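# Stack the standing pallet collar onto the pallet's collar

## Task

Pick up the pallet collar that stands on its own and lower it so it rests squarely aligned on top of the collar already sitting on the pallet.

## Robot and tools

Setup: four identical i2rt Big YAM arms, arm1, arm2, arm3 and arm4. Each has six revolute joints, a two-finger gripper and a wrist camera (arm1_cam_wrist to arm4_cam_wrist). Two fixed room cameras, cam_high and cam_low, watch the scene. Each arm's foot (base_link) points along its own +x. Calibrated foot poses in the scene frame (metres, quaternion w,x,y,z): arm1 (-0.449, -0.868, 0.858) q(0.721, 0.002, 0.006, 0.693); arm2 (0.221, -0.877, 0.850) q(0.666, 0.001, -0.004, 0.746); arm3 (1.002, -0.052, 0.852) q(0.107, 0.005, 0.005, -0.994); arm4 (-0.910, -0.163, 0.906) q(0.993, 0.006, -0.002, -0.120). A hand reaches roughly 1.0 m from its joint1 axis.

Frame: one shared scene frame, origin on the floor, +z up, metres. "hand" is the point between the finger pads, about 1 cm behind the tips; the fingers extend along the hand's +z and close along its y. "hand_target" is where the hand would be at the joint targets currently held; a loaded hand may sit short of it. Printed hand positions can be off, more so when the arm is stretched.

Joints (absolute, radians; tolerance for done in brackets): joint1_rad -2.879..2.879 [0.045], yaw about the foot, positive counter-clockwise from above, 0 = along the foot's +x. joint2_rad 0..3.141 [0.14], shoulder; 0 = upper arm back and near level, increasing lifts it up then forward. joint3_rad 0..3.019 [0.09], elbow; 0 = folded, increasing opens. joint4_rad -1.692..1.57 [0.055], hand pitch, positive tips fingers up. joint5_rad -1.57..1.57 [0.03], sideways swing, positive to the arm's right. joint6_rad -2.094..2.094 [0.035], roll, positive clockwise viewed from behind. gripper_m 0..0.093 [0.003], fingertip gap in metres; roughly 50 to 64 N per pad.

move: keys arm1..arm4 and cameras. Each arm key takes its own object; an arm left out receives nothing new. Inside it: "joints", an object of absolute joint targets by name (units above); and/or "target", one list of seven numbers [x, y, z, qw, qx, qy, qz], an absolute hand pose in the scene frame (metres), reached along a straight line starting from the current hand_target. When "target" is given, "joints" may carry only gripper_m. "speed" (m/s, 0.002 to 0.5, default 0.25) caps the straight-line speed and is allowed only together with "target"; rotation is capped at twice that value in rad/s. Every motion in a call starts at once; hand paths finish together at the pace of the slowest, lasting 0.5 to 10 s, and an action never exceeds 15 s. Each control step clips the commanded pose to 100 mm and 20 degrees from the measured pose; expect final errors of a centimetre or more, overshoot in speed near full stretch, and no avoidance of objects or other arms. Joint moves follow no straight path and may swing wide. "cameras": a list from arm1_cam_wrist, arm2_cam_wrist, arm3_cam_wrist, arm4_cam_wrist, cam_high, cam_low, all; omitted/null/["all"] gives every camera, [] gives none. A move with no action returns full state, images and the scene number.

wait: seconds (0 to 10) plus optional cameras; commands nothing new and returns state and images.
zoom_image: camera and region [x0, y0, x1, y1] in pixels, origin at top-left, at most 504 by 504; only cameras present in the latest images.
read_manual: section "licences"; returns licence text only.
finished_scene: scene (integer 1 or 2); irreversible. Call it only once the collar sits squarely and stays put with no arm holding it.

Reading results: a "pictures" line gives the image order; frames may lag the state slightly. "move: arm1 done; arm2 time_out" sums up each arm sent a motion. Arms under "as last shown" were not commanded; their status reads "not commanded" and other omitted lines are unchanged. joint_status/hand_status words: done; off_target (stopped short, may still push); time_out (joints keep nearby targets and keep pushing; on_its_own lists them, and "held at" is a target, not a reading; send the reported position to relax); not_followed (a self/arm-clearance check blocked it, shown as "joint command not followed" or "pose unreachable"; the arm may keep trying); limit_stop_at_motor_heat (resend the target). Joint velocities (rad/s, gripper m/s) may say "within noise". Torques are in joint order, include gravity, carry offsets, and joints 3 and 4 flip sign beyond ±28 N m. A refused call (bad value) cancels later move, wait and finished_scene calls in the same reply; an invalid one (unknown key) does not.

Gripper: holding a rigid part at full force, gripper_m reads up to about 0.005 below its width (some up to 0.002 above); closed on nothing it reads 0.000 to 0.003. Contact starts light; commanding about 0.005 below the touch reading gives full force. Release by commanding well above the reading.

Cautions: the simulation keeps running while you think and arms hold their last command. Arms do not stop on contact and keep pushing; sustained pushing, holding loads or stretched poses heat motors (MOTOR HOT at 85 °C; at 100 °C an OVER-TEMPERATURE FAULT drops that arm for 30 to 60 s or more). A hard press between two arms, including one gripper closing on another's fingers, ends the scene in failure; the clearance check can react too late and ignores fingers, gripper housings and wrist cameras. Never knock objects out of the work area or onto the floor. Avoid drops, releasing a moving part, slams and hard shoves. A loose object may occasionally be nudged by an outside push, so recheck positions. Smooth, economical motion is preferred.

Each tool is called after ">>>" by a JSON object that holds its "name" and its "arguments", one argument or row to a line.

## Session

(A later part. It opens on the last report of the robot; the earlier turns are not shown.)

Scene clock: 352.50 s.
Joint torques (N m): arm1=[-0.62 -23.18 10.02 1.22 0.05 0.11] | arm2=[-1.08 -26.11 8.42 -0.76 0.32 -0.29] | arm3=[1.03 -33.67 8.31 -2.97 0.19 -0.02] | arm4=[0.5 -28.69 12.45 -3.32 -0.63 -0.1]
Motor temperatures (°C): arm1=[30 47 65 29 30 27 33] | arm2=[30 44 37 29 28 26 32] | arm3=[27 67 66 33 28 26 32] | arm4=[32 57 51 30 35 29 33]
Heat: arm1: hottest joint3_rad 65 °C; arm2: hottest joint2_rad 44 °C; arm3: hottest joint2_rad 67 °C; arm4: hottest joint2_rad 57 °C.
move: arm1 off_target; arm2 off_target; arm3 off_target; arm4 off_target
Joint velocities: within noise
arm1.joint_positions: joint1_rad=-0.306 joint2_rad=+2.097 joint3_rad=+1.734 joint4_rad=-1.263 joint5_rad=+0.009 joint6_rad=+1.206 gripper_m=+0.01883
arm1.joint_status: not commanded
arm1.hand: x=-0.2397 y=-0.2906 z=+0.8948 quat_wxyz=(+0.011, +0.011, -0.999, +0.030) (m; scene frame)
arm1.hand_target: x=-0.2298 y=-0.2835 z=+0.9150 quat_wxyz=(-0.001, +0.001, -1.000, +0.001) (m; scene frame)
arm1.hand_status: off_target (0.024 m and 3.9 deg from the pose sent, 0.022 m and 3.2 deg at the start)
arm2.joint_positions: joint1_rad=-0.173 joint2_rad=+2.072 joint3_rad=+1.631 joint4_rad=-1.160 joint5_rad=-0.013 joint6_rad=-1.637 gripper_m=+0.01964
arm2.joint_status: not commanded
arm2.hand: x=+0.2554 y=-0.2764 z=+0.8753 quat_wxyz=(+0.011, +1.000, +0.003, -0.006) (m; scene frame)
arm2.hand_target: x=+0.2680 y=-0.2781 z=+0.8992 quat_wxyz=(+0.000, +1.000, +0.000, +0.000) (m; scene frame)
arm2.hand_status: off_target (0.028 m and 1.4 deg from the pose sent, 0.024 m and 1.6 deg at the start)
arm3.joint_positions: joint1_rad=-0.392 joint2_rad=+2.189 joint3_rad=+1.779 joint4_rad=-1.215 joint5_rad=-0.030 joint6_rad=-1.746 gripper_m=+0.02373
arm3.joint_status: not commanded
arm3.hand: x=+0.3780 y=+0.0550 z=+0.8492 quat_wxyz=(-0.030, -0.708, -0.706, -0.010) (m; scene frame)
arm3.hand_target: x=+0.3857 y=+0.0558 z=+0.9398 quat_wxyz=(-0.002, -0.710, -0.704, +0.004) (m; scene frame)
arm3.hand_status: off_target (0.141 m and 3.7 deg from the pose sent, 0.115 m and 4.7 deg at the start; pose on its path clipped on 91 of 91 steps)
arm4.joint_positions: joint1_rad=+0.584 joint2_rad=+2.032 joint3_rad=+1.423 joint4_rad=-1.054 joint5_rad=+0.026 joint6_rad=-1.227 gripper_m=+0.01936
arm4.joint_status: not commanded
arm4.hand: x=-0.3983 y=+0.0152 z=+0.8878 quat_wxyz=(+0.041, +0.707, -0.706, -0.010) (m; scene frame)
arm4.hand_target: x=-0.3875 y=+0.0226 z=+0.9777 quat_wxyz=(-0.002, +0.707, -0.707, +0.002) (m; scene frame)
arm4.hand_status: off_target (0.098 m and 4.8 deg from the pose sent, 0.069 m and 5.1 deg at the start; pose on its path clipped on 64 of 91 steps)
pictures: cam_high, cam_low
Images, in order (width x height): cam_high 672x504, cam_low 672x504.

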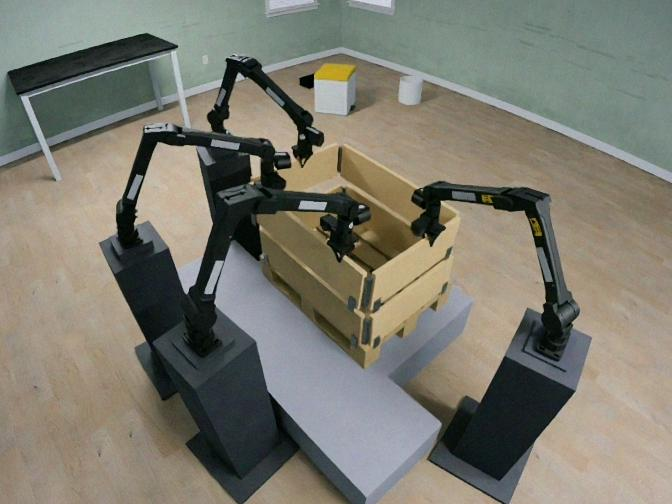

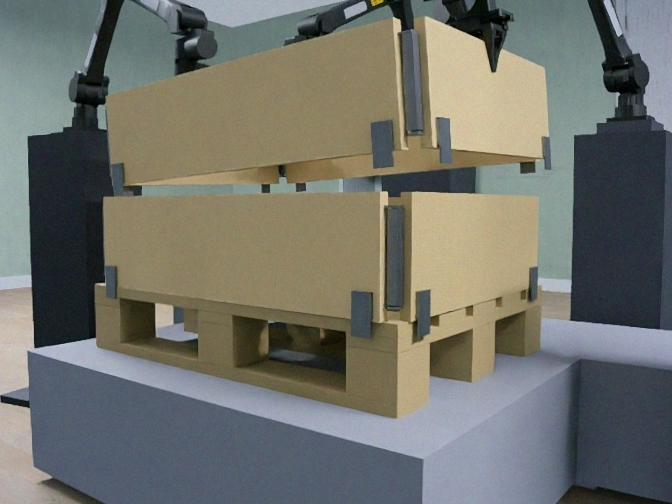

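>>> {"name": "move", "arguments": {
  "arm1": {"target":[-0.215,-0.280,0.905,0,0,1,0],"speed":0.03},
  "arm2": {"target":[0.288,-0.282,0.895,0,1,0,0],"speed":0.03},
  "arm3": {"target":[0.405,0.062,0.990,0,0.7071,0.7071,0],"speed":0.03},
  "arm4": {"target":[-0.360,0.042,0.945,0,-0.7071,0.7071,0],"speed":0.03},
  "cameras": ["cam_high","cam_low"]
}}

>>> {"name": "zoom_image", "arguments": {
  "camera": "cam_low",
  "region": [350, 20, 600, 360]
}}

>>> {"name": "zoom_image", "arguments": {
  "camera": "cam_high",
  "region": [220, 130, 480, 370]
}}

>>> {"name": "zoom_image", "arguments": {
  "camera": "cam_low",
  "region": [80, 60, 330, 320]
}}

Scene clock: 362.03 s.
Joint torques (N m): arm1=[-0.5 -22.48 12.3 0.18 -0.21 0.04] | arm2=[-1.49 -25.52 8.24 -0.61 0.06 -0.43] | arm3=[0.38 -33.08 8.8 -2.61 0.51 -0.24] | arm4=[2.14 -27.11 12.52 -2.62 -1.16 -0.01]
Motor temperatures (°C): arm1=[30 48 63 29 29 27 33] | arm2=[30 46 37 29 28 26 32] | arm3=[27 64 62 33 28 26 32] | arm4=[32 58 52 29 34 29 34]
Heat: arm1: hottest joint3_rad 63 °C; arm2: hottest joint2_rad 46 °C; arm3: hottest joint2_rad 64 °C; arm4: hottest joint2_rad 58 °C.
move: arm1 off_target; arm2 off_target; arm3 off_target; arm4 off_target
Joint velocities: within noise
arm1.joint_positions: joint1_rad=-0.328 joint2_rad=+2.115 joint3_rad=+1.730 joint4_rad=-1.218 joint5_rad=+0.025 joint6_rad=+1.193 gripper_m=+0.01871
arm1.joint_status: not commanded
arm1.hand: x=-0.2219 y=-0.2891 z=+0.8824 quat_wxyz=(+0.000, +0.006, -1.000, +0.022) (m; scene frame)
arm1.hand_target: x=-0.2129 y=-0.2787 z=+0.9051 quat_wxyz=(-0.006, +0.000, -1.000, -0.003) (m; scene frame)
arm1.hand_status: off_target (0.025 m and 2.6 deg from the pose sent, 0.029 m and 3.9 deg at the start)
arm2.joint_positions: joint1_rad=-0.201 joint2_rad=+2.066 joint3_rad=+1.619 joint4_rad=-1.149 joint5_rad=+0.000 joint6_rad=-1.655 gripper_m=+0.01964
arm2.joint_status: not commanded
arm2.hand: x=+0.2746 y=-0.2795 z=+0.8747 quat_wxyz=(+0.009, +1.000, -0.002, +0.001) (m; scene frame)
arm2.hand_target: x=+0.2890 y=-0.2821 z=+0.8944 quat_wxyz=(+0.000, +1.000, +0.000, +0.004) (m; scene frame)
arm2.hand_status: off_target (0.024 m and 1.1 deg from the pose sent, 0.038 m and 1.4 deg at the start)
arm3.joint_positions: joint1_rad=-0.392 joint2_rad=+2.140 joint3_rad=+1.695 joint4_rad=-1.201 joint5_rad=-0.028 joint6_rad=-1.740 gripper_m=+0.02338
arm3.joint_status: not commanded
arm3.hand: x=+0.4016 y=+0.0510 z=+0.8508 quat_wxyz=(-0.038, -0.710, -0.703, -0.017) (m; scene frame)
arm3.hand_target: x=+0.4049 y=+0.0582 z=+0.9419 quat_wxyz=(+0.000, -0.707, -0.707, -0.001) (m; scene frame)
arm3.hand_status: off_target (0.140 m and 4.8 deg from the pose sent, 0.144 m and 3.7 deg at the start; pose on its path clipped on 62 of 72 steps)
arm4.joint_positions: joint1_rad=+0.580 joint2_rad=+2.111 joint3_rad=+1.492 joint4_rad=-1.036 joint5_rad=+0.039 joint6_rad=-1.219 gripper_m=+0.01950
arm4.joint_status: not commanded
arm4.hand: x=-0.3744 y=+0.0195 z=+0.8661 quat_wxyz=(+0.039, +0.703, -0.710, -0.002) (m; scene frame)
arm4.hand_target: x=-0.3629 y=+0.0402 z=+0.9411 quat_wxyz=(+0.000, +0.706, -0.708, +0.000) (m; scene frame)
arm4.hand_status: off_target (0.083 m and 4.6 deg from the pose sent, 0.074 m and 4.8 deg at the start)
pictures: cam_high, cam_low
Images, in order (width x height): cam_high 672x504, cam_low 672x504.

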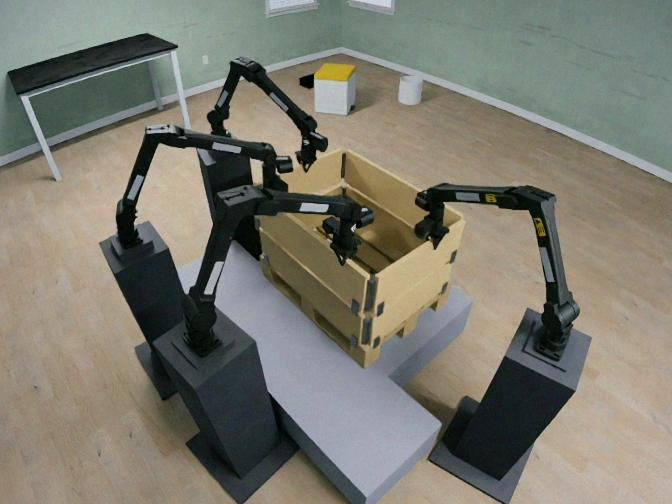

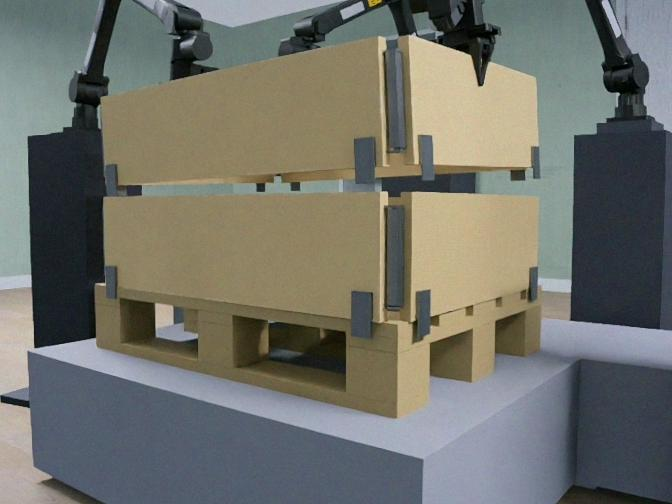

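Scaled by 1.482 from the camera's 672x504 image, which has a finer 960x720 frame.

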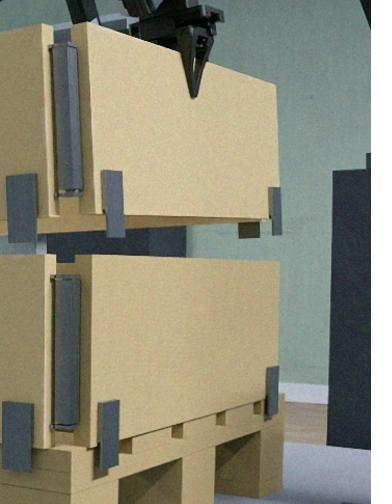

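Scaled by 1.938 from the camera's 672x504 image, which has a finer 960x720 frame.

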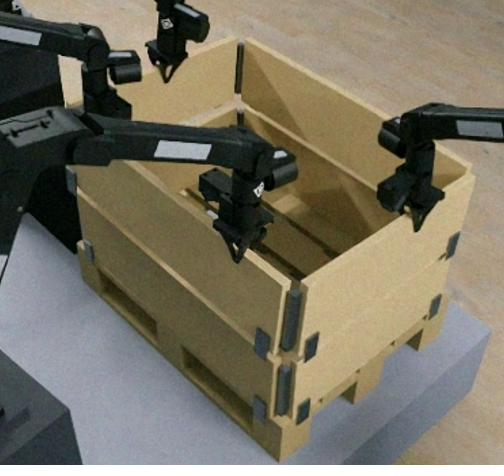

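Scaled by 1.938 from the camera's 672x504 image, which has a finer 960x720 frame.

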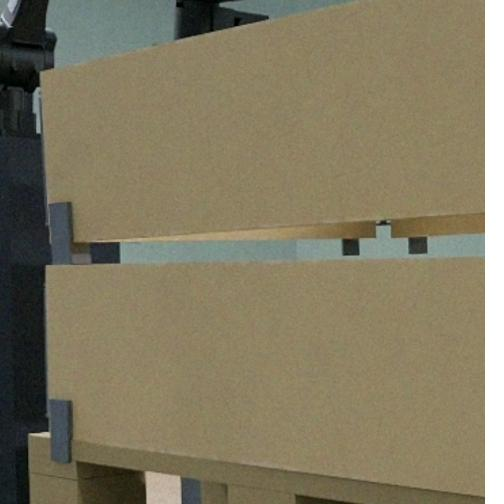

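>>> {"name": "move", "arguments": {
  "arm1": {"target":[-0.217,-0.278,0.878,0,0,1,0],"speed":0.03},
  "arm2": {"target":[0.280,-0.285,0.868,0,1,0,0],"speed":0.03},
  "arm3": {"target":[0.393,0.060,0.925,0,0.7071,0.7071,0],"speed":0.03},
  "arm4": {"target":[-0.372,0.045,0.915,0,-0.7071,0.7071,0],"speed":0.03},
  "cameras": ["cam_high","cam_low"]
}}

>>> {"name": "zoom_image", "arguments": {
  "camera": "cam_low",
  "region": [350, 20, 600, 360]
}}

>>> {"name": "zoom_image", "arguments": {
  "camera": "cam_high",
  "region": [220, 130, 480, 370]
}}

>>> {"name": "zoom_image", "arguments": {
  "camera": "cam_low",
  "region": [80, 60, 330, 320]
}}

>>> {"name": "zoom_image", "arguments": {
  "camera": "cam_low",
  "region": [350, 120, 460, 250]
}}

Scene clock: 372.93 s.
Joint torques (N m): arm1=[-0.15 -22.42 10.7 0.35 -0.51 0.07] | arm2=[-0.38 -23.59 7.45 -0.46 -0.31 -0.31] | arm3=[0.44 -28.98 10.5 -2.03 0.25 -0.26] | arm4=[2.84 -27.22 8.66 -2.02 -1.09 0.02]
Motor temperatures (°C): arm1=[30 46 61 29 29 27 33] | arm2=[30 45 38 29 28 26 32] | arm3=[27 66 60 33 29 26 32] | arm4=[32 57 52 29 35 29 34]
Heat: arm1: hottest joint3_rad 61 °C; arm2: hottest joint2_rad 45 °C; arm3: hottest joint2_rad 66 °C; arm4: hottest joint2_rad 57 °C.
move: arm1 off_target; arm2 done; arm3 off_target; arm4 off_target
Joint velocities: within noise
arm1.joint_positions: joint1_rad=-0.330 joint2_rad=+2.143 joint3_rad=+1.725 joint4_rad=-1.180 joint5_rad=+0.025 joint6_rad=+1.193 gripper_m=+0.01871
arm1.joint_status: not commanded
arm1.hand: x=-0.2198 y=-0.2857 z=+0.8631 quat_wxyz=(-0.001, +0.005, -1.000, +0.020) (m; scene frame)
arm1.hand_target: x=-0.2171 y=-0.2781 z=+0.8782 quat_wxyz=(+0.000, +0.000, -1.000, +0.000) (m; scene frame)
arm1.hand_status: off_target (0.017 m and 2.4 deg from the pose sent, 0.013 m and 2.6 deg at the start)
arm2.joint_positions: joint1_rad=-0.203 joint2_rad=+2.066 joint3_rad=+1.586 joint4_rad=-1.089 joint5_rad=+0.003 joint6_rad=-1.655 gripper_m=+0.01965
arm2.joint_status: not commanded
arm2.hand: x=+0.2764 y=-0.2787 z=+0.8633 quat_wxyz=(-0.004, +1.000, -0.003, +0.004) (m; scene frame)
arm2.hand_target: x=+0.2805 y=-0.2848 z=+0.8680 quat_wxyz=(+0.000, +1.000, +0.000, +0.002) (m; scene frame)
arm2.hand_status: done (0.009 m and 0.7 deg from the pose sent, 0.010 m and 1.1 deg at the start)
arm3.joint_positions: joint1_rad=-0.390 joint2_rad=+2.138 joint3_rad=+1.687 joint4_rad=-1.186 joint5_rad=-0.022 joint6_rad=-1.737 gripper_m=+0.02259
arm3.joint_status: not commanded
arm3.hand: x=+0.4012 y=+0.0512 z=+0.8493 quat_wxyz=(-0.032, -0.710, -0.703, -0.017) (m; scene frame)
arm3.hand_target: x=+0.3946 y=+0.0593 z=+0.9214 quat_wxyz=(+0.000, -0.708, -0.707, +0.000) (m; scene frame)
arm3.hand_status: off_target (0.077 m and 4.2 deg from the pose sent, 0.075 m and 4.8 deg at the start)
arm4.joint_positions: joint1_rad=+0.582 joint2_rad=+2.133 joint3_rad=+1.477 joint4_rad=-0.975 joint5_rad=+0.036 joint6_rad=-1.219 gripper_m=+0.01950
arm4.joint_status: not commanded
arm4.hand: x=-0.3712 y=+0.0228 z=+0.8486 quat_wxyz=(+0.028, +0.704, -0.710, +0.001) (m; scene frame)
arm4.hand_target: x=-0.3725 y=+0.0439 z=+0.9106 quat_wxyz=(+0.000, +0.709, -0.706, +0.000) (m; scene frame)
arm4.hand_status: off_target (0.070 m and 3.2 deg from the pose sent, 0.055 m and 4.6 deg at the start)
pictures: cam_high, cam_low
Images, in order (width x height): cam_high 672x504, cam_low 672x504.

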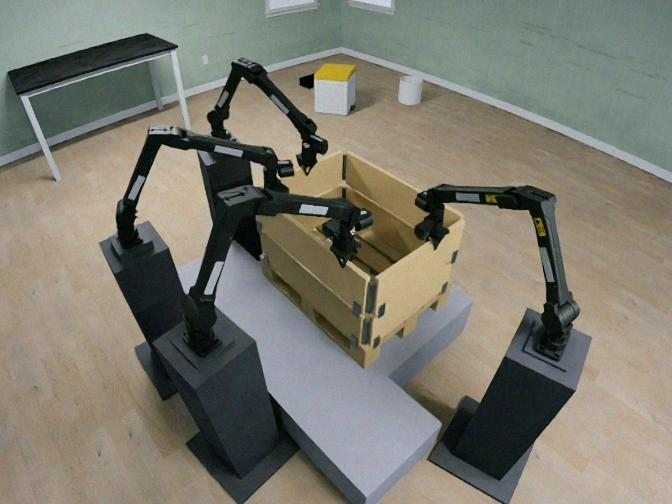

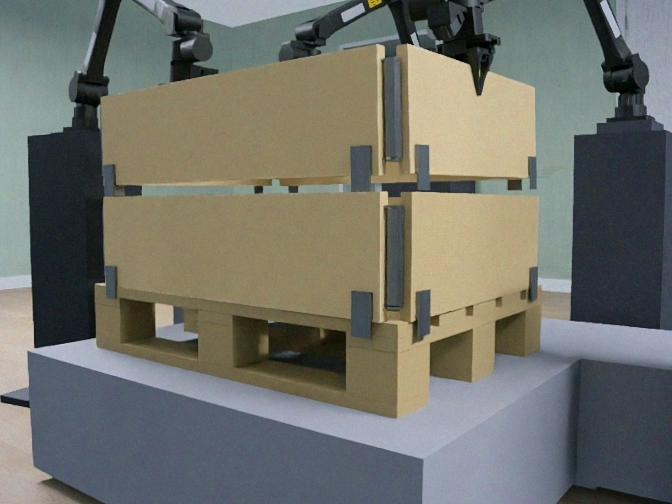

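Scaled by 1.482 from the camera's 672x504 image, which has a finer 960x720 frame.

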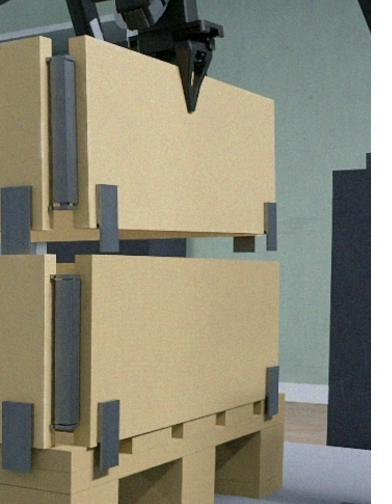

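Scaled by 1.938 from the camera's 672x504 image, which has a finer 960x720 frame.

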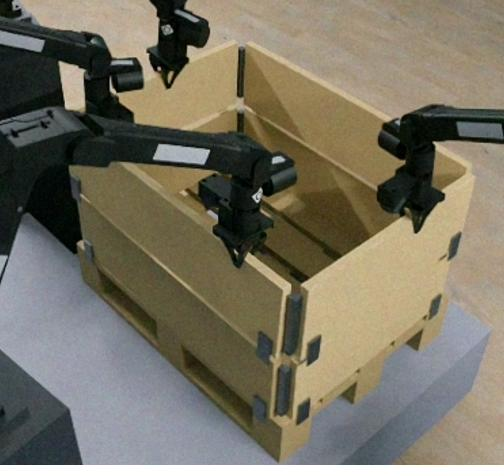

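Scaled by 1.938 from the camera's 672x504 image, which has a finer 960x720 frame.

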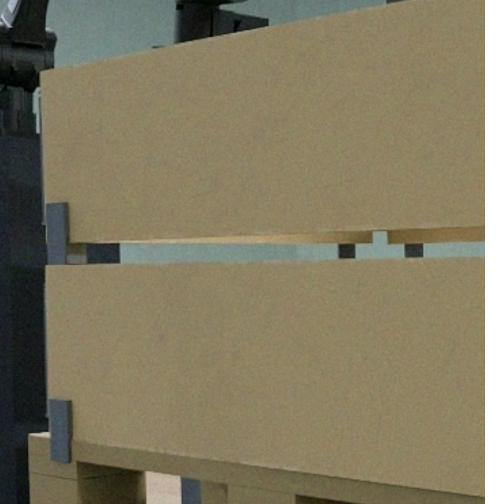

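Scaled by 3.877 from the camera's 672x504 image, which has a finer 960x720 frame.

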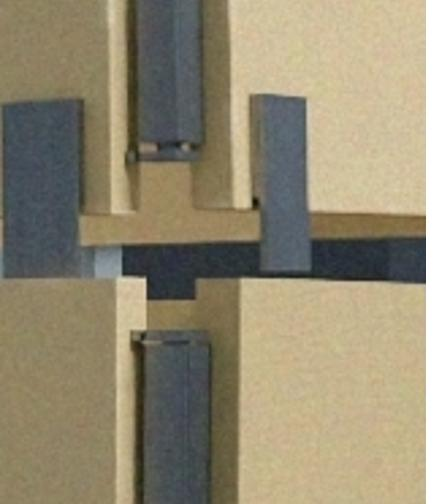

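>>> {"name": "move", "arguments": {
  "arm1": {"target":[-0.232,-0.278,0.885,0,0,1,0],"speed":0.02},
  "arm2": {"target":[0.262,-0.282,0.873,0,1,0,0],"speed":0.02},
  "arm3": {"target":[0.372,0.065,0.930,0,0.7071,0.7071,0],"speed":0.02},
  "arm4": {"target":[-0.392,0.046,0.925,0,-0.7071,0.7071,0],"speed":0.02},
  "cameras": []
}}

>>> {"name": "move", "arguments": {
  "arm1": {"target":[-0.230,-0.278,0.860,0,0,1,0],"speed":0.03},
  "arm2": {"target":[0.264,-0.282,0.850,0,1,0,0],"speed":0.03},
  "arm3": {"target":[0.375,0.064,0.900,0,0.7071,0.7071,0],"speed":0.03},
  "arm4": {"target":[-0.390,0.046,0.895,0,-0.7071,0.7071,0],"speed":0.03},
  "cameras": ["cam_high","cam_low"]
}}

>>> {"name": "zoom_image", "arguments": {
  "camera": "cam_low",
  "region": [350, 20, 600, 360]
}}

>>> {"name": "zoom_image", "arguments": {
  "camera": "cam_high",
  "region": [220, 130, 480, 370]
}}

>>> {"name": "zoom_image", "arguments": {
  "camera": "cam_low",
  "region": [80, 60, 330, 320]
}}

>>> {"name": "zoom_image", "arguments": {
  "camera": "cam_low",
  "region": [350, 120, 460, 250]
}}

Scene clock: 387.63 s.
Joint torques (N m): arm1=[1.2 -24 10 0.05 -0.35 0.11] | arm2=[0.32 -23.77 8.36 -0.95 -0.46 -0.24] | arm3=[0.15 -27.69 14.32 -3.1 0.35 -0.31] | arm4=[3.19 -29.33 6.99 -2.41 -0.98 0.12]
Motor temperatures (°C): arm1=[30 46 59 29 29 27 33] | arm2=[30 45 38 29 28 26 32] | arm3=[27 63 57 32 28 26 32] | arm4=[32 53 51 29 35 29 34]
Heat: arm1: hottest joint3_rad 59 °C; arm2: hottest joint2_rad 45 °C; arm3: hottest joint2_rad 63 °C; arm4: hottest joint2_rad 53 °C.
move: arm1 off_target; arm2 off_target; arm3 off_target; arm4 off_target
Joint velocities: within noise
arm1.joint_positions: joint1_rad=-0.324 joint2_rad=+2.144 joint3_rad=+1.714 joint4_rad=-1.177 joint5_rad=+0.020 joint6_rad=+1.215 gripper_m=+0.01871
arm1.joint_status: not commanded
arm1.hand: x=-0.2249 y=-0.2875 z=+0.8591 quat_wxyz=(+0.002, -0.003, -1.000, +0.023) (m; scene frame)
arm1.hand_target: x=-0.2319 y=-0.2785 z=+0.8846 quat_wxyz=(+0.000, -0.002, -1.000, +0.000) (m; scene frame)
arm1.hand_status: off_target (0.028 m and 2.7 deg from the pose sent, 0.026 m and 2.4 deg at the start)
arm2.joint_positions: joint1_rad=-0.182 joint2_rad=+2.066 joint3_rad=+1.585 joint4_rad=-1.089 joint5_rad=+0.003 joint6_rad=-1.634 gripper_m=+0.01964
arm2.joint_status: not commanded
arm2.hand: x=+0.2640 y=-0.2778 z=+0.8631 quat_wxyz=(-0.004, +1.000, -0.003, +0.004) (m; scene frame)
arm2.hand_target: x=+0.2619 y=-0.2818 z=+0.8729 quat_wxyz=(+0.000, +1.000, +0.000, +0.000) (m; scene frame)
arm2.hand_status: off_target (0.011 m and 0.7 deg from the pose sent, 0.018 m and 0.7 deg at the start)
arm3.joint_positions: joint1_rad=-0.388 joint2_rad=+2.163 joint3_rad=+1.730 joint4_rad=-1.198 joint5_rad=-0.024 joint6_rad=-1.736 gripper_m=+0.02222
arm3.joint_status: not commanded
arm3.hand: x=+0.3896 y=+0.0518 z=+0.8487 quat_wxyz=(-0.030, -0.710, -0.703, -0.015) (m; scene frame)
arm3.hand_target: x=+0.3756 y=+0.0641 z=+0.9272 quat_wxyz=(+0.002, -0.707, -0.707, +0.001) (m; scene frame)
arm3.hand_status: off_target (0.084 m and 3.9 deg from the pose sent, 0.087 m and 4.2 deg at the start)
arm4.joint_positions: joint1_rad=+0.591 joint2_rad=+2.116 joint3_rad=+1.435 joint4_rad=-0.952 joint5_rad=+0.033 joint6_rad=-1.211 gripper_m=+0.01950
arm4.joint_status: not commanded
arm4.hand: x=-0.3838 y=+0.0238 z=+0.8450 quat_wxyz=(+0.028, +0.704, -0.709, +0.000) (m; scene frame)
arm4.hand_target: x=-0.3915 y=+0.0447 z=+0.9170 quat_wxyz=(+0.000, +0.708, -0.707, +0.000) (m; scene frame)
arm4.hand_status: off_target (0.083 m and 3.3 deg from the pose sent, 0.082 m and 3.2 deg at the start)
pictures: none
No camera images: "cameras" was empty.

Scene clock: 389.03 s.
Joint torques (N m): arm1=[0.97 -21.71 10.35 0.32 -0.24 0.05] | arm2=[0.09 -22.36 7.83 -0.62 -0.39 -0.26] | arm3=[0.09 -26.4 11.26 -1.44 0.04 -0.29] | arm4=[3.37 -26.11 7.21 -1.61 -0.6 0.12]
Motor temperatures (°C): arm1=[30 46 59 29 29 27 33] | arm2=[30 45 37 29 28 26 32] | arm3=[27 63 57 32 28 26 32] | arm4=[32 53 50 29 35 29 34]
Heat: arm1: hottest joint3_rad 59 °C; arm2: hottest joint2_rad 45 °C; arm3: hottest joint2_rad 63 °C; arm4: hottest joint2_rad 53 °C.
move: arm1 off_target; arm2 done; arm3 off_target; arm4 off_target
Joint velocities: within noise
arm1.joint_positions: joint1_rad=-0.324 joint2_rad=+2.145 joint3_rad=+1.690 joint4_rad=-1.132 joint5_rad=+0.015 joint6_rad=+1.213 gripper_m=+0.01871
arm1.joint_status: not commanded
arm1.hand: x=-0.2254 y=-0.2864 z=+0.8498 quat_wxyz=(+0.001, -0.002, -1.000, +0.013) (m; scene frame)
arm1.hand_target: x=-0.2302 y=-0.2781 z=+0.8599 quat_wxyz=(+0.000, +0.001, -1.000, +0.000) (m; scene frame)
arm1.hand_status: off_target (0.014 m and 1.5 deg from the pose sent, 0.011 m and 2.7 deg at the start)
arm2.joint_positions: joint1_rad=-0.182 joint2_rad=+2.076 joint3_rad=+1.570 joint4_rad=-1.049 joint5_rad=+0.002 joint6_rad=-1.634 gripper_m=+0.01964
arm2.joint_status: not commanded
arm2.hand: x=+0.2637 y=-0.2756 z=+0.8520 quat_wxyz=(-0.011, +1.000, -0.003, +0.003) (m; scene frame)
arm2.hand_target: x=+0.2640 y=-0.2819 z=+0.8500 quat_wxyz=(+0.000, +1.000, +0.000, +0.000) (m; scene frame)
arm2.hand_status: done (0.007 m and 1.4 deg from the pose sent, 0.014 m and 0.7 deg at the start)
arm3.joint_positions: joint1_rad=-0.388 joint2_rad=+2.172 joint3_rad=+1.730 joint4_rad=-1.187 joint5_rad=-0.016 joint6_rad=-1.734 gripper_m=+0.02222
arm3.joint_status: not commanded
arm3.hand: x=+0.3884 y=+0.0532 z=+0.8433 quat_wxyz=(-0.027, -0.711, -0.703, -0.017) (m; scene frame)
arm3.hand_target: x=+0.3770 y=+0.0634 z=+0.8985 quat_wxyz=(+0.000, -0.708, -0.707, +0.000) (m; scene frame)
arm3.hand_status: off_target (0.059 m and 3.8 deg from the pose sent, 0.055 m and 3.9 deg at the start)
arm4.joint_positions: joint1_rad=+0.591 joint2_rad=+2.116 joint3_rad=+1.418 joint4_rad=-0.921 joint5_rad=+0.022 joint6_rad=-1.211 gripper_m=+0.01950
arm4.joint_status: not commanded
arm4.hand: x=-0.3849 y=+0.0255 z=+0.8403 quat_wxyz=(+0.020, +0.704, -0.710, -0.002) (m; scene frame)
arm4.hand_target: x=-0.3901 y=+0.0453 z=+0.8912 quat_wxyz=(+0.000, +0.707, -0.707, -0.001) (m; scene frame)
arm4.hand_status: off_target (0.059 m and 2.3 deg from the pose sent, 0.055 m and 3.3 deg at the start)
pictures: cam_high, cam_low
Images, in order (width x height): cam_high 672x504, cam_low 672x504.

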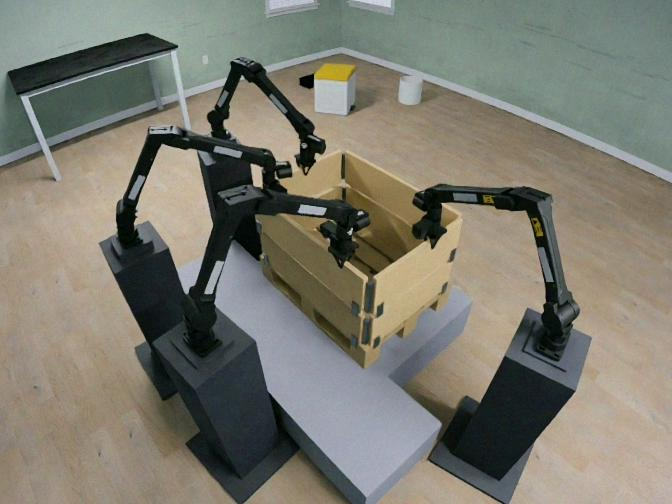

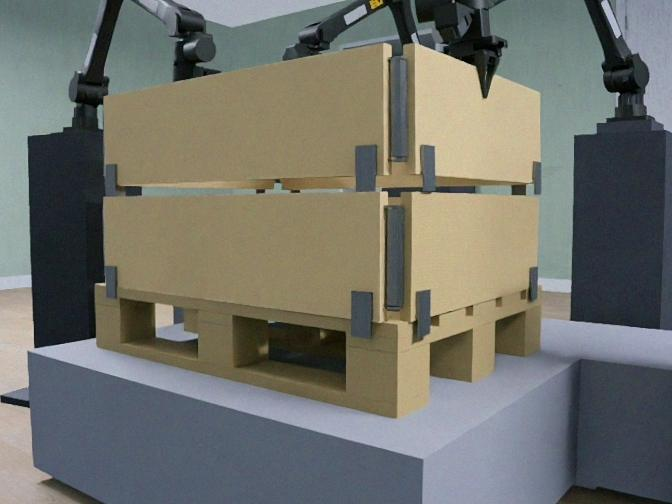

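Scaled by 1.482 from the camera's 672x504 image, which has a finer 960x720 frame.

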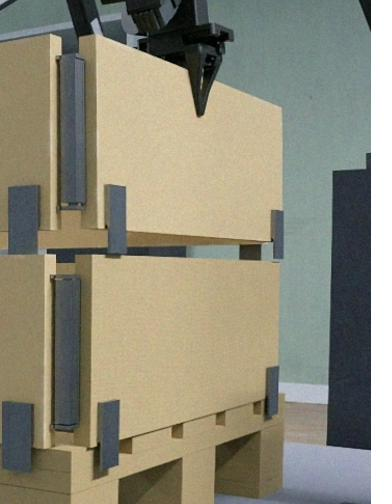

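Scaled by 1.938 from the camera's 672x504 image, which has a finer 960x720 frame.

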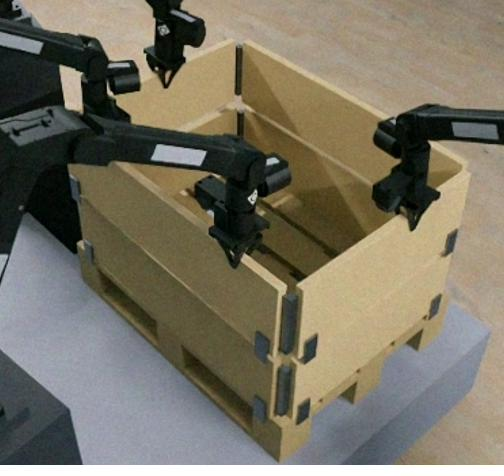

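Scaled by 1.938 from the camera's 672x504 image, which has a finer 960x720 frame.

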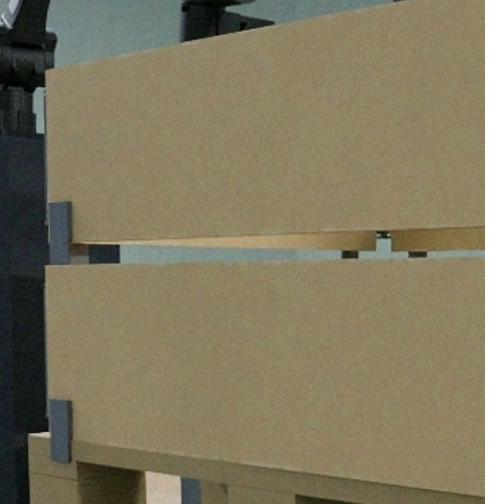

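Scaled by 3.877 from the camera's 672x504 image, which has a finer 960x720 frame.

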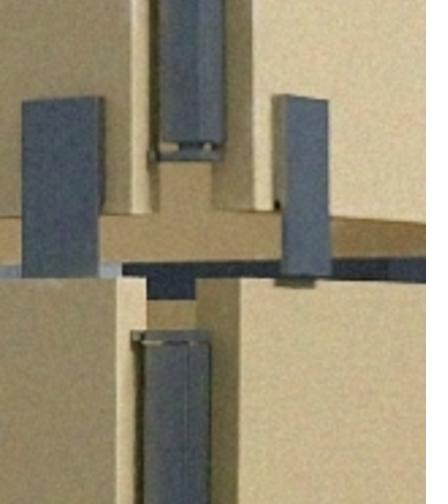

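>>> {"name": "move", "arguments": {
  "arm1": {"target":[-0.232,-0.260,0.880,0,0,1,0],"speed":0.02},
  "arm2": {"target":[0.264,-0.265,0.868,0,1,0,0],"speed":0.02},
  "arm3": {"target":[0.376,0.082,0.945,0,0.7071,0.7071,0],"speed":0.02},
  "arm4": {"target":[-0.391,0.066,0.945,0,-0.7071,0.7071,0],"speed":0.02},
  "cameras": ["cam_high","cam_low"]
}}

>>> {"name": "zoom_image", "arguments": {
  "camera": "cam_low",
  "region": [350, 20, 600, 360]
}}

>>> {"name": "zoom_image", "arguments": {
  "camera": "cam_high",
  "region": [220, 130, 480, 370]
}}

>>> {"name": "zoom_image", "arguments": {
  "camera": "cam_low",
  "region": [80, 60, 330, 320]
}}

>>> {"name": "zoom_image", "arguments": {
  "camera": "cam_low",
  "region": [350, 120, 460, 250]
}}

Scene clock: 404.50 s.
Joint torques (N m): arm1=[1.32 -21.01 15.92 -1.33 -0.22 0.13] | arm2=[-0.09 -22.01 12.19 -1.66 -0.33 -0.27] | arm3=[-1.61 -29.63 14.17 -3.75 0.14 -0.53] | arm4=[4.84 -28.92 10.85 -4.05 -0.78 0.27]
Motor temperatures (°C): arm1=[30 48 57 29 29 27 33] | arm2=[30 45 37 29 28 26 32] | arm3=[27 64 57 32 28 26 32] | arm4=[32 55 50 28 34 29 34]
Heat: arm1: hottest joint3_rad 57 °C; arm2: hottest joint2_rad 45 °C; arm3: hottest joint2_rad 64 °C; arm4: hottest joint2_rad 55 °C.
move: arm1 off_target; arm2 off_target; arm3 off_target; arm4 off_target
Joint velocities: within noise
arm1.joint_positions: joint1_rad=-0.315 joint2_rad=+2.149 joint3_rad=+1.712 joint4_rad=-1.162 joint5_rad=+0.015 joint6_rad=+1.218 gripper_m=+0.01871
arm1.joint_status: not commanded
arm1.hand: x=-0.2302 y=-0.2830 z=+0.8552 quat_wxyz=(+0.003, +0.000, -1.000, +0.018) (m; scene frame)
arm1.hand_target: x=-0.2326 y=-0.2614 z=+0.8804 quat_wxyz=(+0.000, +0.001, -1.000, -0.001) (m; scene frame)
arm1.hand_status: off_target (0.034 m and 2.1 deg from the pose sent, 0.041 m and 1.5 deg at the start)
arm2.joint_positions: joint1_rad=-0.178 joint2_rad=+2.086 joint3_rad=+1.602 joint4_rad=-1.088 joint5_rad=+0.000 joint6_rad=-1.631 gripper_m=+0.01964
arm2.joint_status: not commanded
arm2.hand: x=+0.2611 y=-0.2726 z=+0.8571 quat_wxyz=(-0.003, +1.000, -0.002, +0.002) (m; scene frame)
arm2.hand_target: x=+0.2639 y=-0.2656 z=+0.8680 quat_wxyz=(+0.000, +1.000, +0.000, +0.000) (m; scene frame)
arm2.hand_status: off_target (0.014 m and 0.5 deg from the pose sent, 0.019 m and 1.4 deg at the start)
arm3.joint_positions: joint1_rad=-0.393 joint2_rad=+2.172 joint3_rad=+1.741 joint4_rad=-1.196 joint5_rad=-0.016 joint6_rad=-1.737 gripper_m=+0.02221
arm3.joint_status: not commanded
arm3.hand: x=+0.3867 y=+0.0568 z=+0.8471 quat_wxyz=(-0.027, -0.711, -0.702, -0.016) (m; scene frame)
arm3.hand_target: x=+0.3795 y=+0.0802 z=+0.9381 quat_wxyz=(+0.004, -0.707, -0.707, +0.001) (m; scene frame)
arm3.hand_status: off_target (0.102 m and 3.7 deg from the pose sent, 0.106 m and 3.8 deg at the start; pose on its path clipped on 21 of 101 steps)
arm4.joint_positions: joint1_rad=+0.600 joint2_rad=+2.111 joint3_rad=+1.419 joint4_rad=-0.932 joint5_rad=+0.026 joint6_rad=-1.200 gripper_m=+0.01950
arm4.joint_status: not commanded
arm4.hand: x=-0.3874 y=+0.0293 z=+0.8434 quat_wxyz=(+0.023, +0.704, -0.710, -0.001) (m; scene frame)
arm4.hand_target: x=-0.3916 y=+0.0608 z=+0.9286 quat_wxyz=(-0.003, +0.708, -0.707, +0.000) (m; scene frame)
arm4.hand_status: off_target (0.108 m and 2.6 deg from the pose sent, 0.112 m and 2.3 deg at the start; pose on its path clipped on 31 of 101 steps)
pictures: cam_high, cam_low
Images, in order (width x height): cam_high 672x504, cam_low 672x504.

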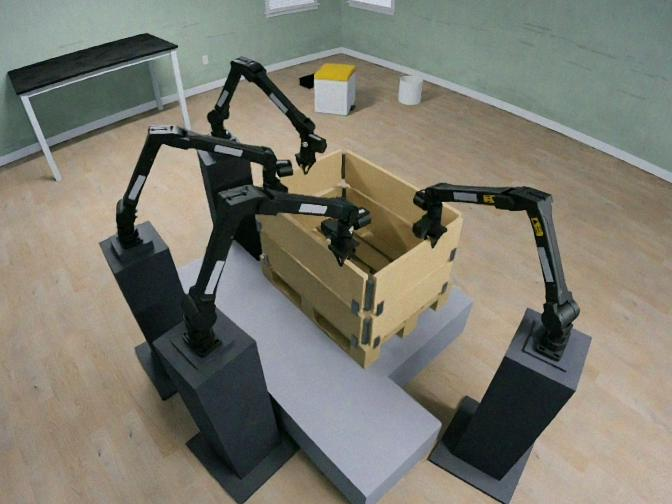

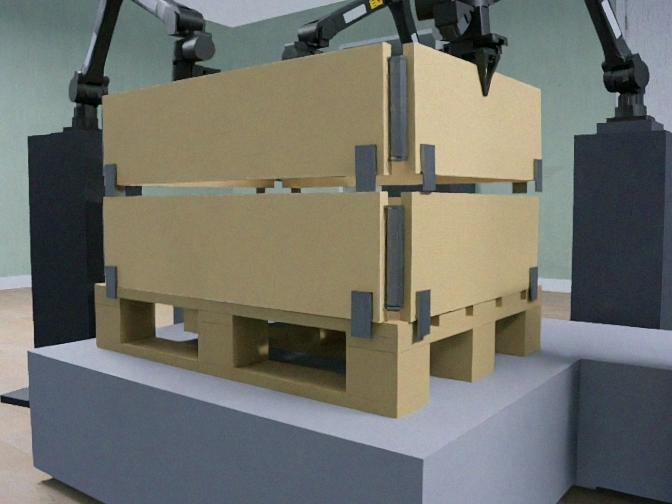

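Scaled by 1.482 from the camera's 672x504 image, which has a finer 960x720 frame.

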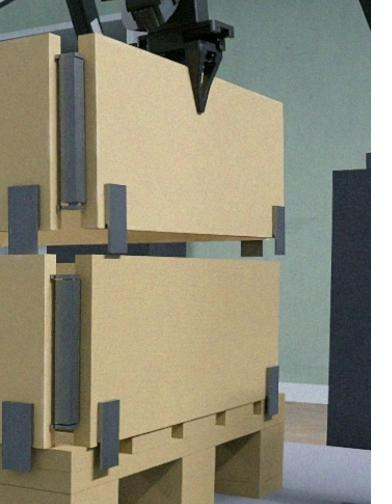

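Scaled by 1.938 from the camera's 672x504 image, which has a finer 960x720 frame.

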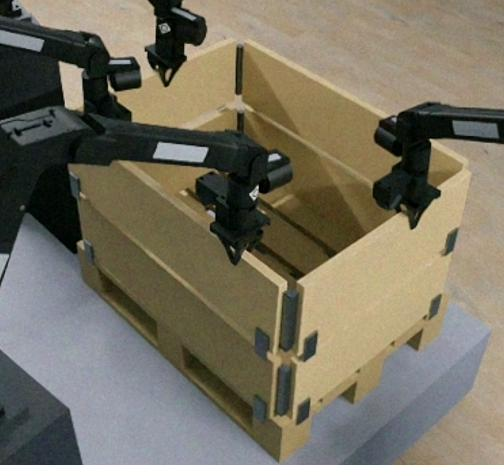

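Scaled by 1.938 from the camera's 672x504 image, which has a finer 960x720 frame.

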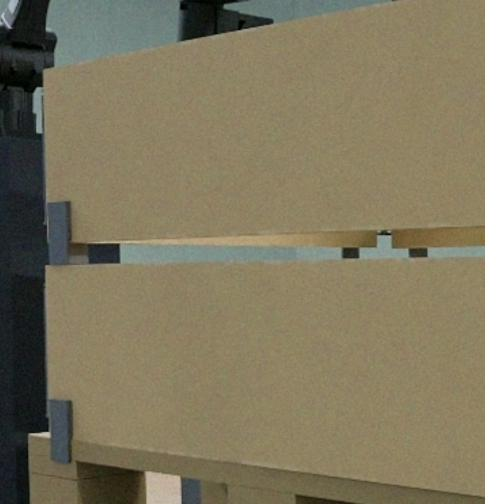

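Scaled by 3.877 from the camera's 672x504 image, which has a finer 960x720 frame.

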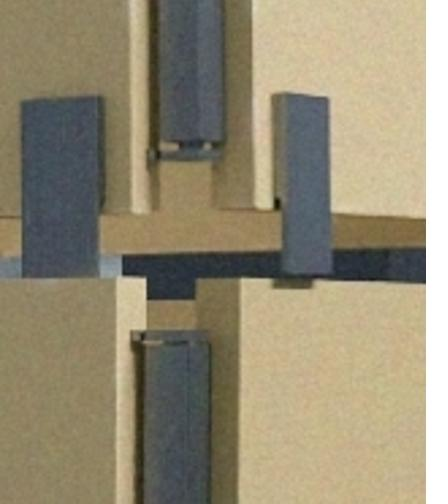

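>>> {"name": "move", "arguments": {
  "arm1": {"target":[-0.230,-0.268,0.905,0,0,1,0],"speed":0.03},
  "arm2": {"target":[0.265,-0.265,0.890,0,1,0,0],"speed":0.03},
  "arm3": {"joints":{"joint1_rad":-0.43,"joint2_rad":2.01,"joint3_rad":1.84,"joint4_rad":-1.40}},
  "arm4": {"joints":{"joint1_rad":0.64,"joint2_rad":1.86,"joint3_rad":1.5,"joint4_rad":-1.21}},
  "cameras": ["cam_high","cam_low"]
}}

>>> {"name": "zoom_image", "arguments": {
  "camera": "cam_low",
  "region": [350, 20, 600, 360]
}}

>>> {"name": "zoom_image", "arguments": {
  "camera": "cam_high",
  "region": [220, 130, 480, 370]
}}

>>> {"name": "zoom_image", "arguments": {
  "camera": "cam_low",
  "region": [80, 60, 330, 320]
}}

Scene clock: 413.13 s.
Joint torques (N m): arm1=[0.67 -21.71 14.08 -0.9 0.03 0.08] | arm2=[-0.44 -23.88 11.25 -1.77 0.04 -0.29] | arm3=[-0.97 -34.96 12.94 -5.63 0.1 -0.45] | arm4=[3.49 -33.44 12.6 -5.72 -0.49 0.25]
Motor temperatures (°C): arm1=[30 48 59 29 29 27 33] | arm2=[30 45 38 29 28 26 32] | arm3=[27 66 59 33 28 26 32] | arm4=[32 56 50 29 34 29 34]
Heat: arm1: hottest joint3_rad 59 °C; arm2: hottest joint2_rad 45 °C; arm3: hottest joint2_rad 66 °C; arm4: hottest joint2_rad 56 °C.
move: arm1 off_target; arm2 off_target; arm3 time_out; arm4 time_out
Joint velocities: within noise
arm1.joint_positions: joint1_rad=-0.314 joint2_rad=+2.119 joint3_rad=+1.736 joint4_rad=-1.214 joint5_rad=-0.002 joint6_rad=+1.218 gripper_m=+0.01871
arm1.joint_status: not commanded
arm1.hand: x=-0.2330 y=-0.2816 z=+0.8820 quat_wxyz=(+0.011, +0.000, -1.000, +0.014) (m; scene frame)
arm1.hand_target: x=-0.2318 y=-0.2683 z=+0.9054 quat_wxyz=(+0.005, +0.000, -1.000, -0.002) (m; scene frame)
arm1.hand_status: off_target (0.027 m and 2.1 deg from the pose sent, 0.052 m and 2.1 deg at the start)
arm2.joint_positions: joint1_rad=-0.175 joint2_rad=+2.083 joint3_rad=+1.638 joint4_rad=-1.129 joint5_rad=-0.018 joint6_rad=-1.631 gripper_m=+0.01964
arm2.joint_status: not commanded
arm2.hand: x=+0.2564 y=-0.2673 z=+0.8709 quat_wxyz=(-0.002, +1.000, -0.001, -0.007) (m; scene frame)
arm2.hand_target: x=+0.2631 y=-0.2649 z=+0.8897 quat_wxyz=(-0.002, +1.000, +0.000, -0.005) (m; scene frame)
arm2.hand_status: off_target (0.021 m and 0.9 deg from the pose sent, 0.034 m and 0.5 deg at the start)
arm3.joint_positions: joint1_rad=-0.403 joint2_rad=+2.172 joint3_rad=+1.779 joint4_rad=-1.235 joint5_rad=-0.014 joint6_rad=-1.745 gripper_m=+0.02273
arm3.joint_status: joint2_rad time_out (moved +0.000 of -0.162); joint4_rad time_out (moved -0.038 of -0.204); the others done
arm3.on_its_own: joint2_rad reads +2.172 and still pushes toward +2.010 since a time_out; joint4_rad reads -1.235 and still pushes toward -1.400 since a time_out; joint6_rad reads -1.745 and still pushes toward -1.783 since a time_out
arm3.hand: x=+0.3822 y=+0.0639 z=+0.8604 quat_wxyz=(-0.027, -0.712, -0.701, -0.017) (m; scene frame)
arm3.hand_target: x=+0.3941 y=+0.0782 z=+0.9818 quat_wxyz=(-0.001, -0.709, -0.706, -0.003) (m; scene frame)
arm3.hand_status: not commanded
arm4.joint_positions: joint1_rad=+0.604 joint2_rad=+2.054 joint3_rad=+1.443 joint4_rad=-1.038 joint5_rad=+0.019 joint6_rad=-1.199 gripper_m=+0.01950
arm4.joint_status: joint2_rad time_out (moved -0.057 of -0.251); joint4_rad time_out (moved -0.106 of -0.278); the others done
arm4.on_its_own: joint2_rad reads +2.054 and still pushes toward +1.860 since a time_out; joint4_rad reads -1.038 and still pushes toward -1.210 since a time_out; joint6_rad reads -1.199 and still pushes toward -1.161 since a time_out
arm4.hand: x=-0.3933 y=+0.0304 z=+0.8818 quat_wxyz=(+0.033, +0.704, -0.709, -0.009) (m; scene frame)
arm4.hand_target: x=-0.4008 y=+0.0495 z=+1.0057 quat_wxyz=(-0.006, +0.703, -0.711, +0.001) (m; scene frame)
arm4.hand_status: not commanded
pictures: cam_high, cam_low
Images, in order (width x height): cam_high 672x504, cam_low 672x504.

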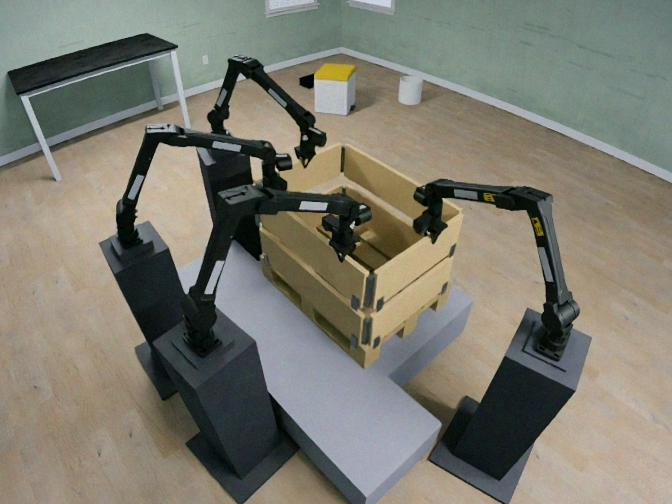

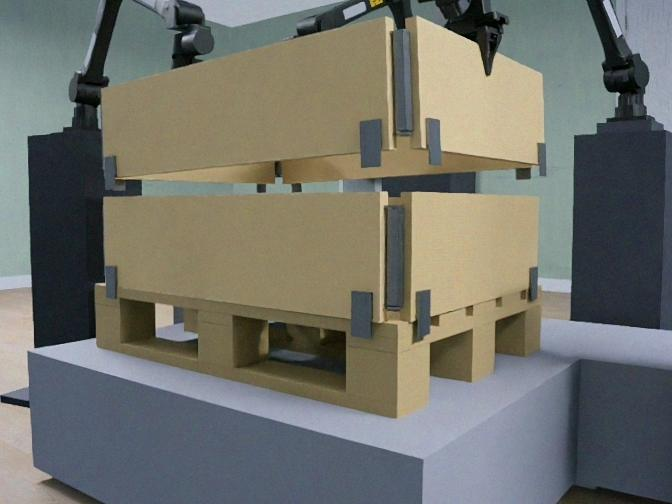

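Scaled by 1.482 from the camera's 672x504 image, which has a finer 960x720 frame.

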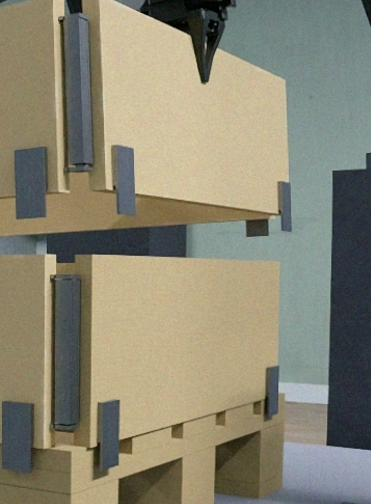

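Scaled by 1.938 from the camera's 672x504 image, which has a finer 960x720 frame.

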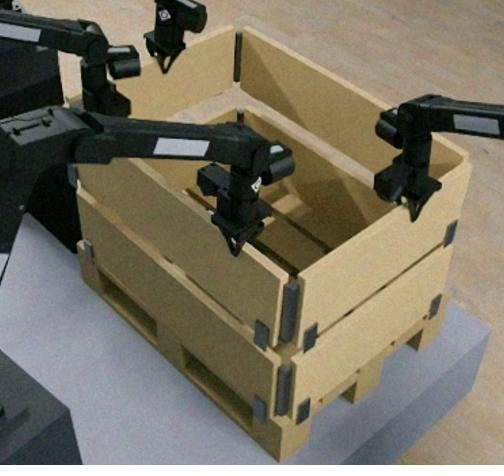

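Scaled by 1.938 from the camera's 672x504 image, which has a finer 960x720 frame.

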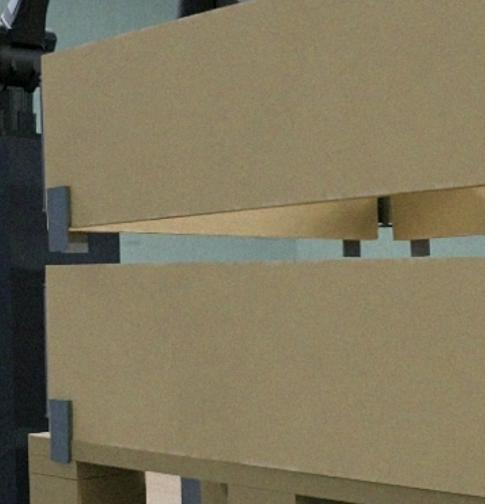

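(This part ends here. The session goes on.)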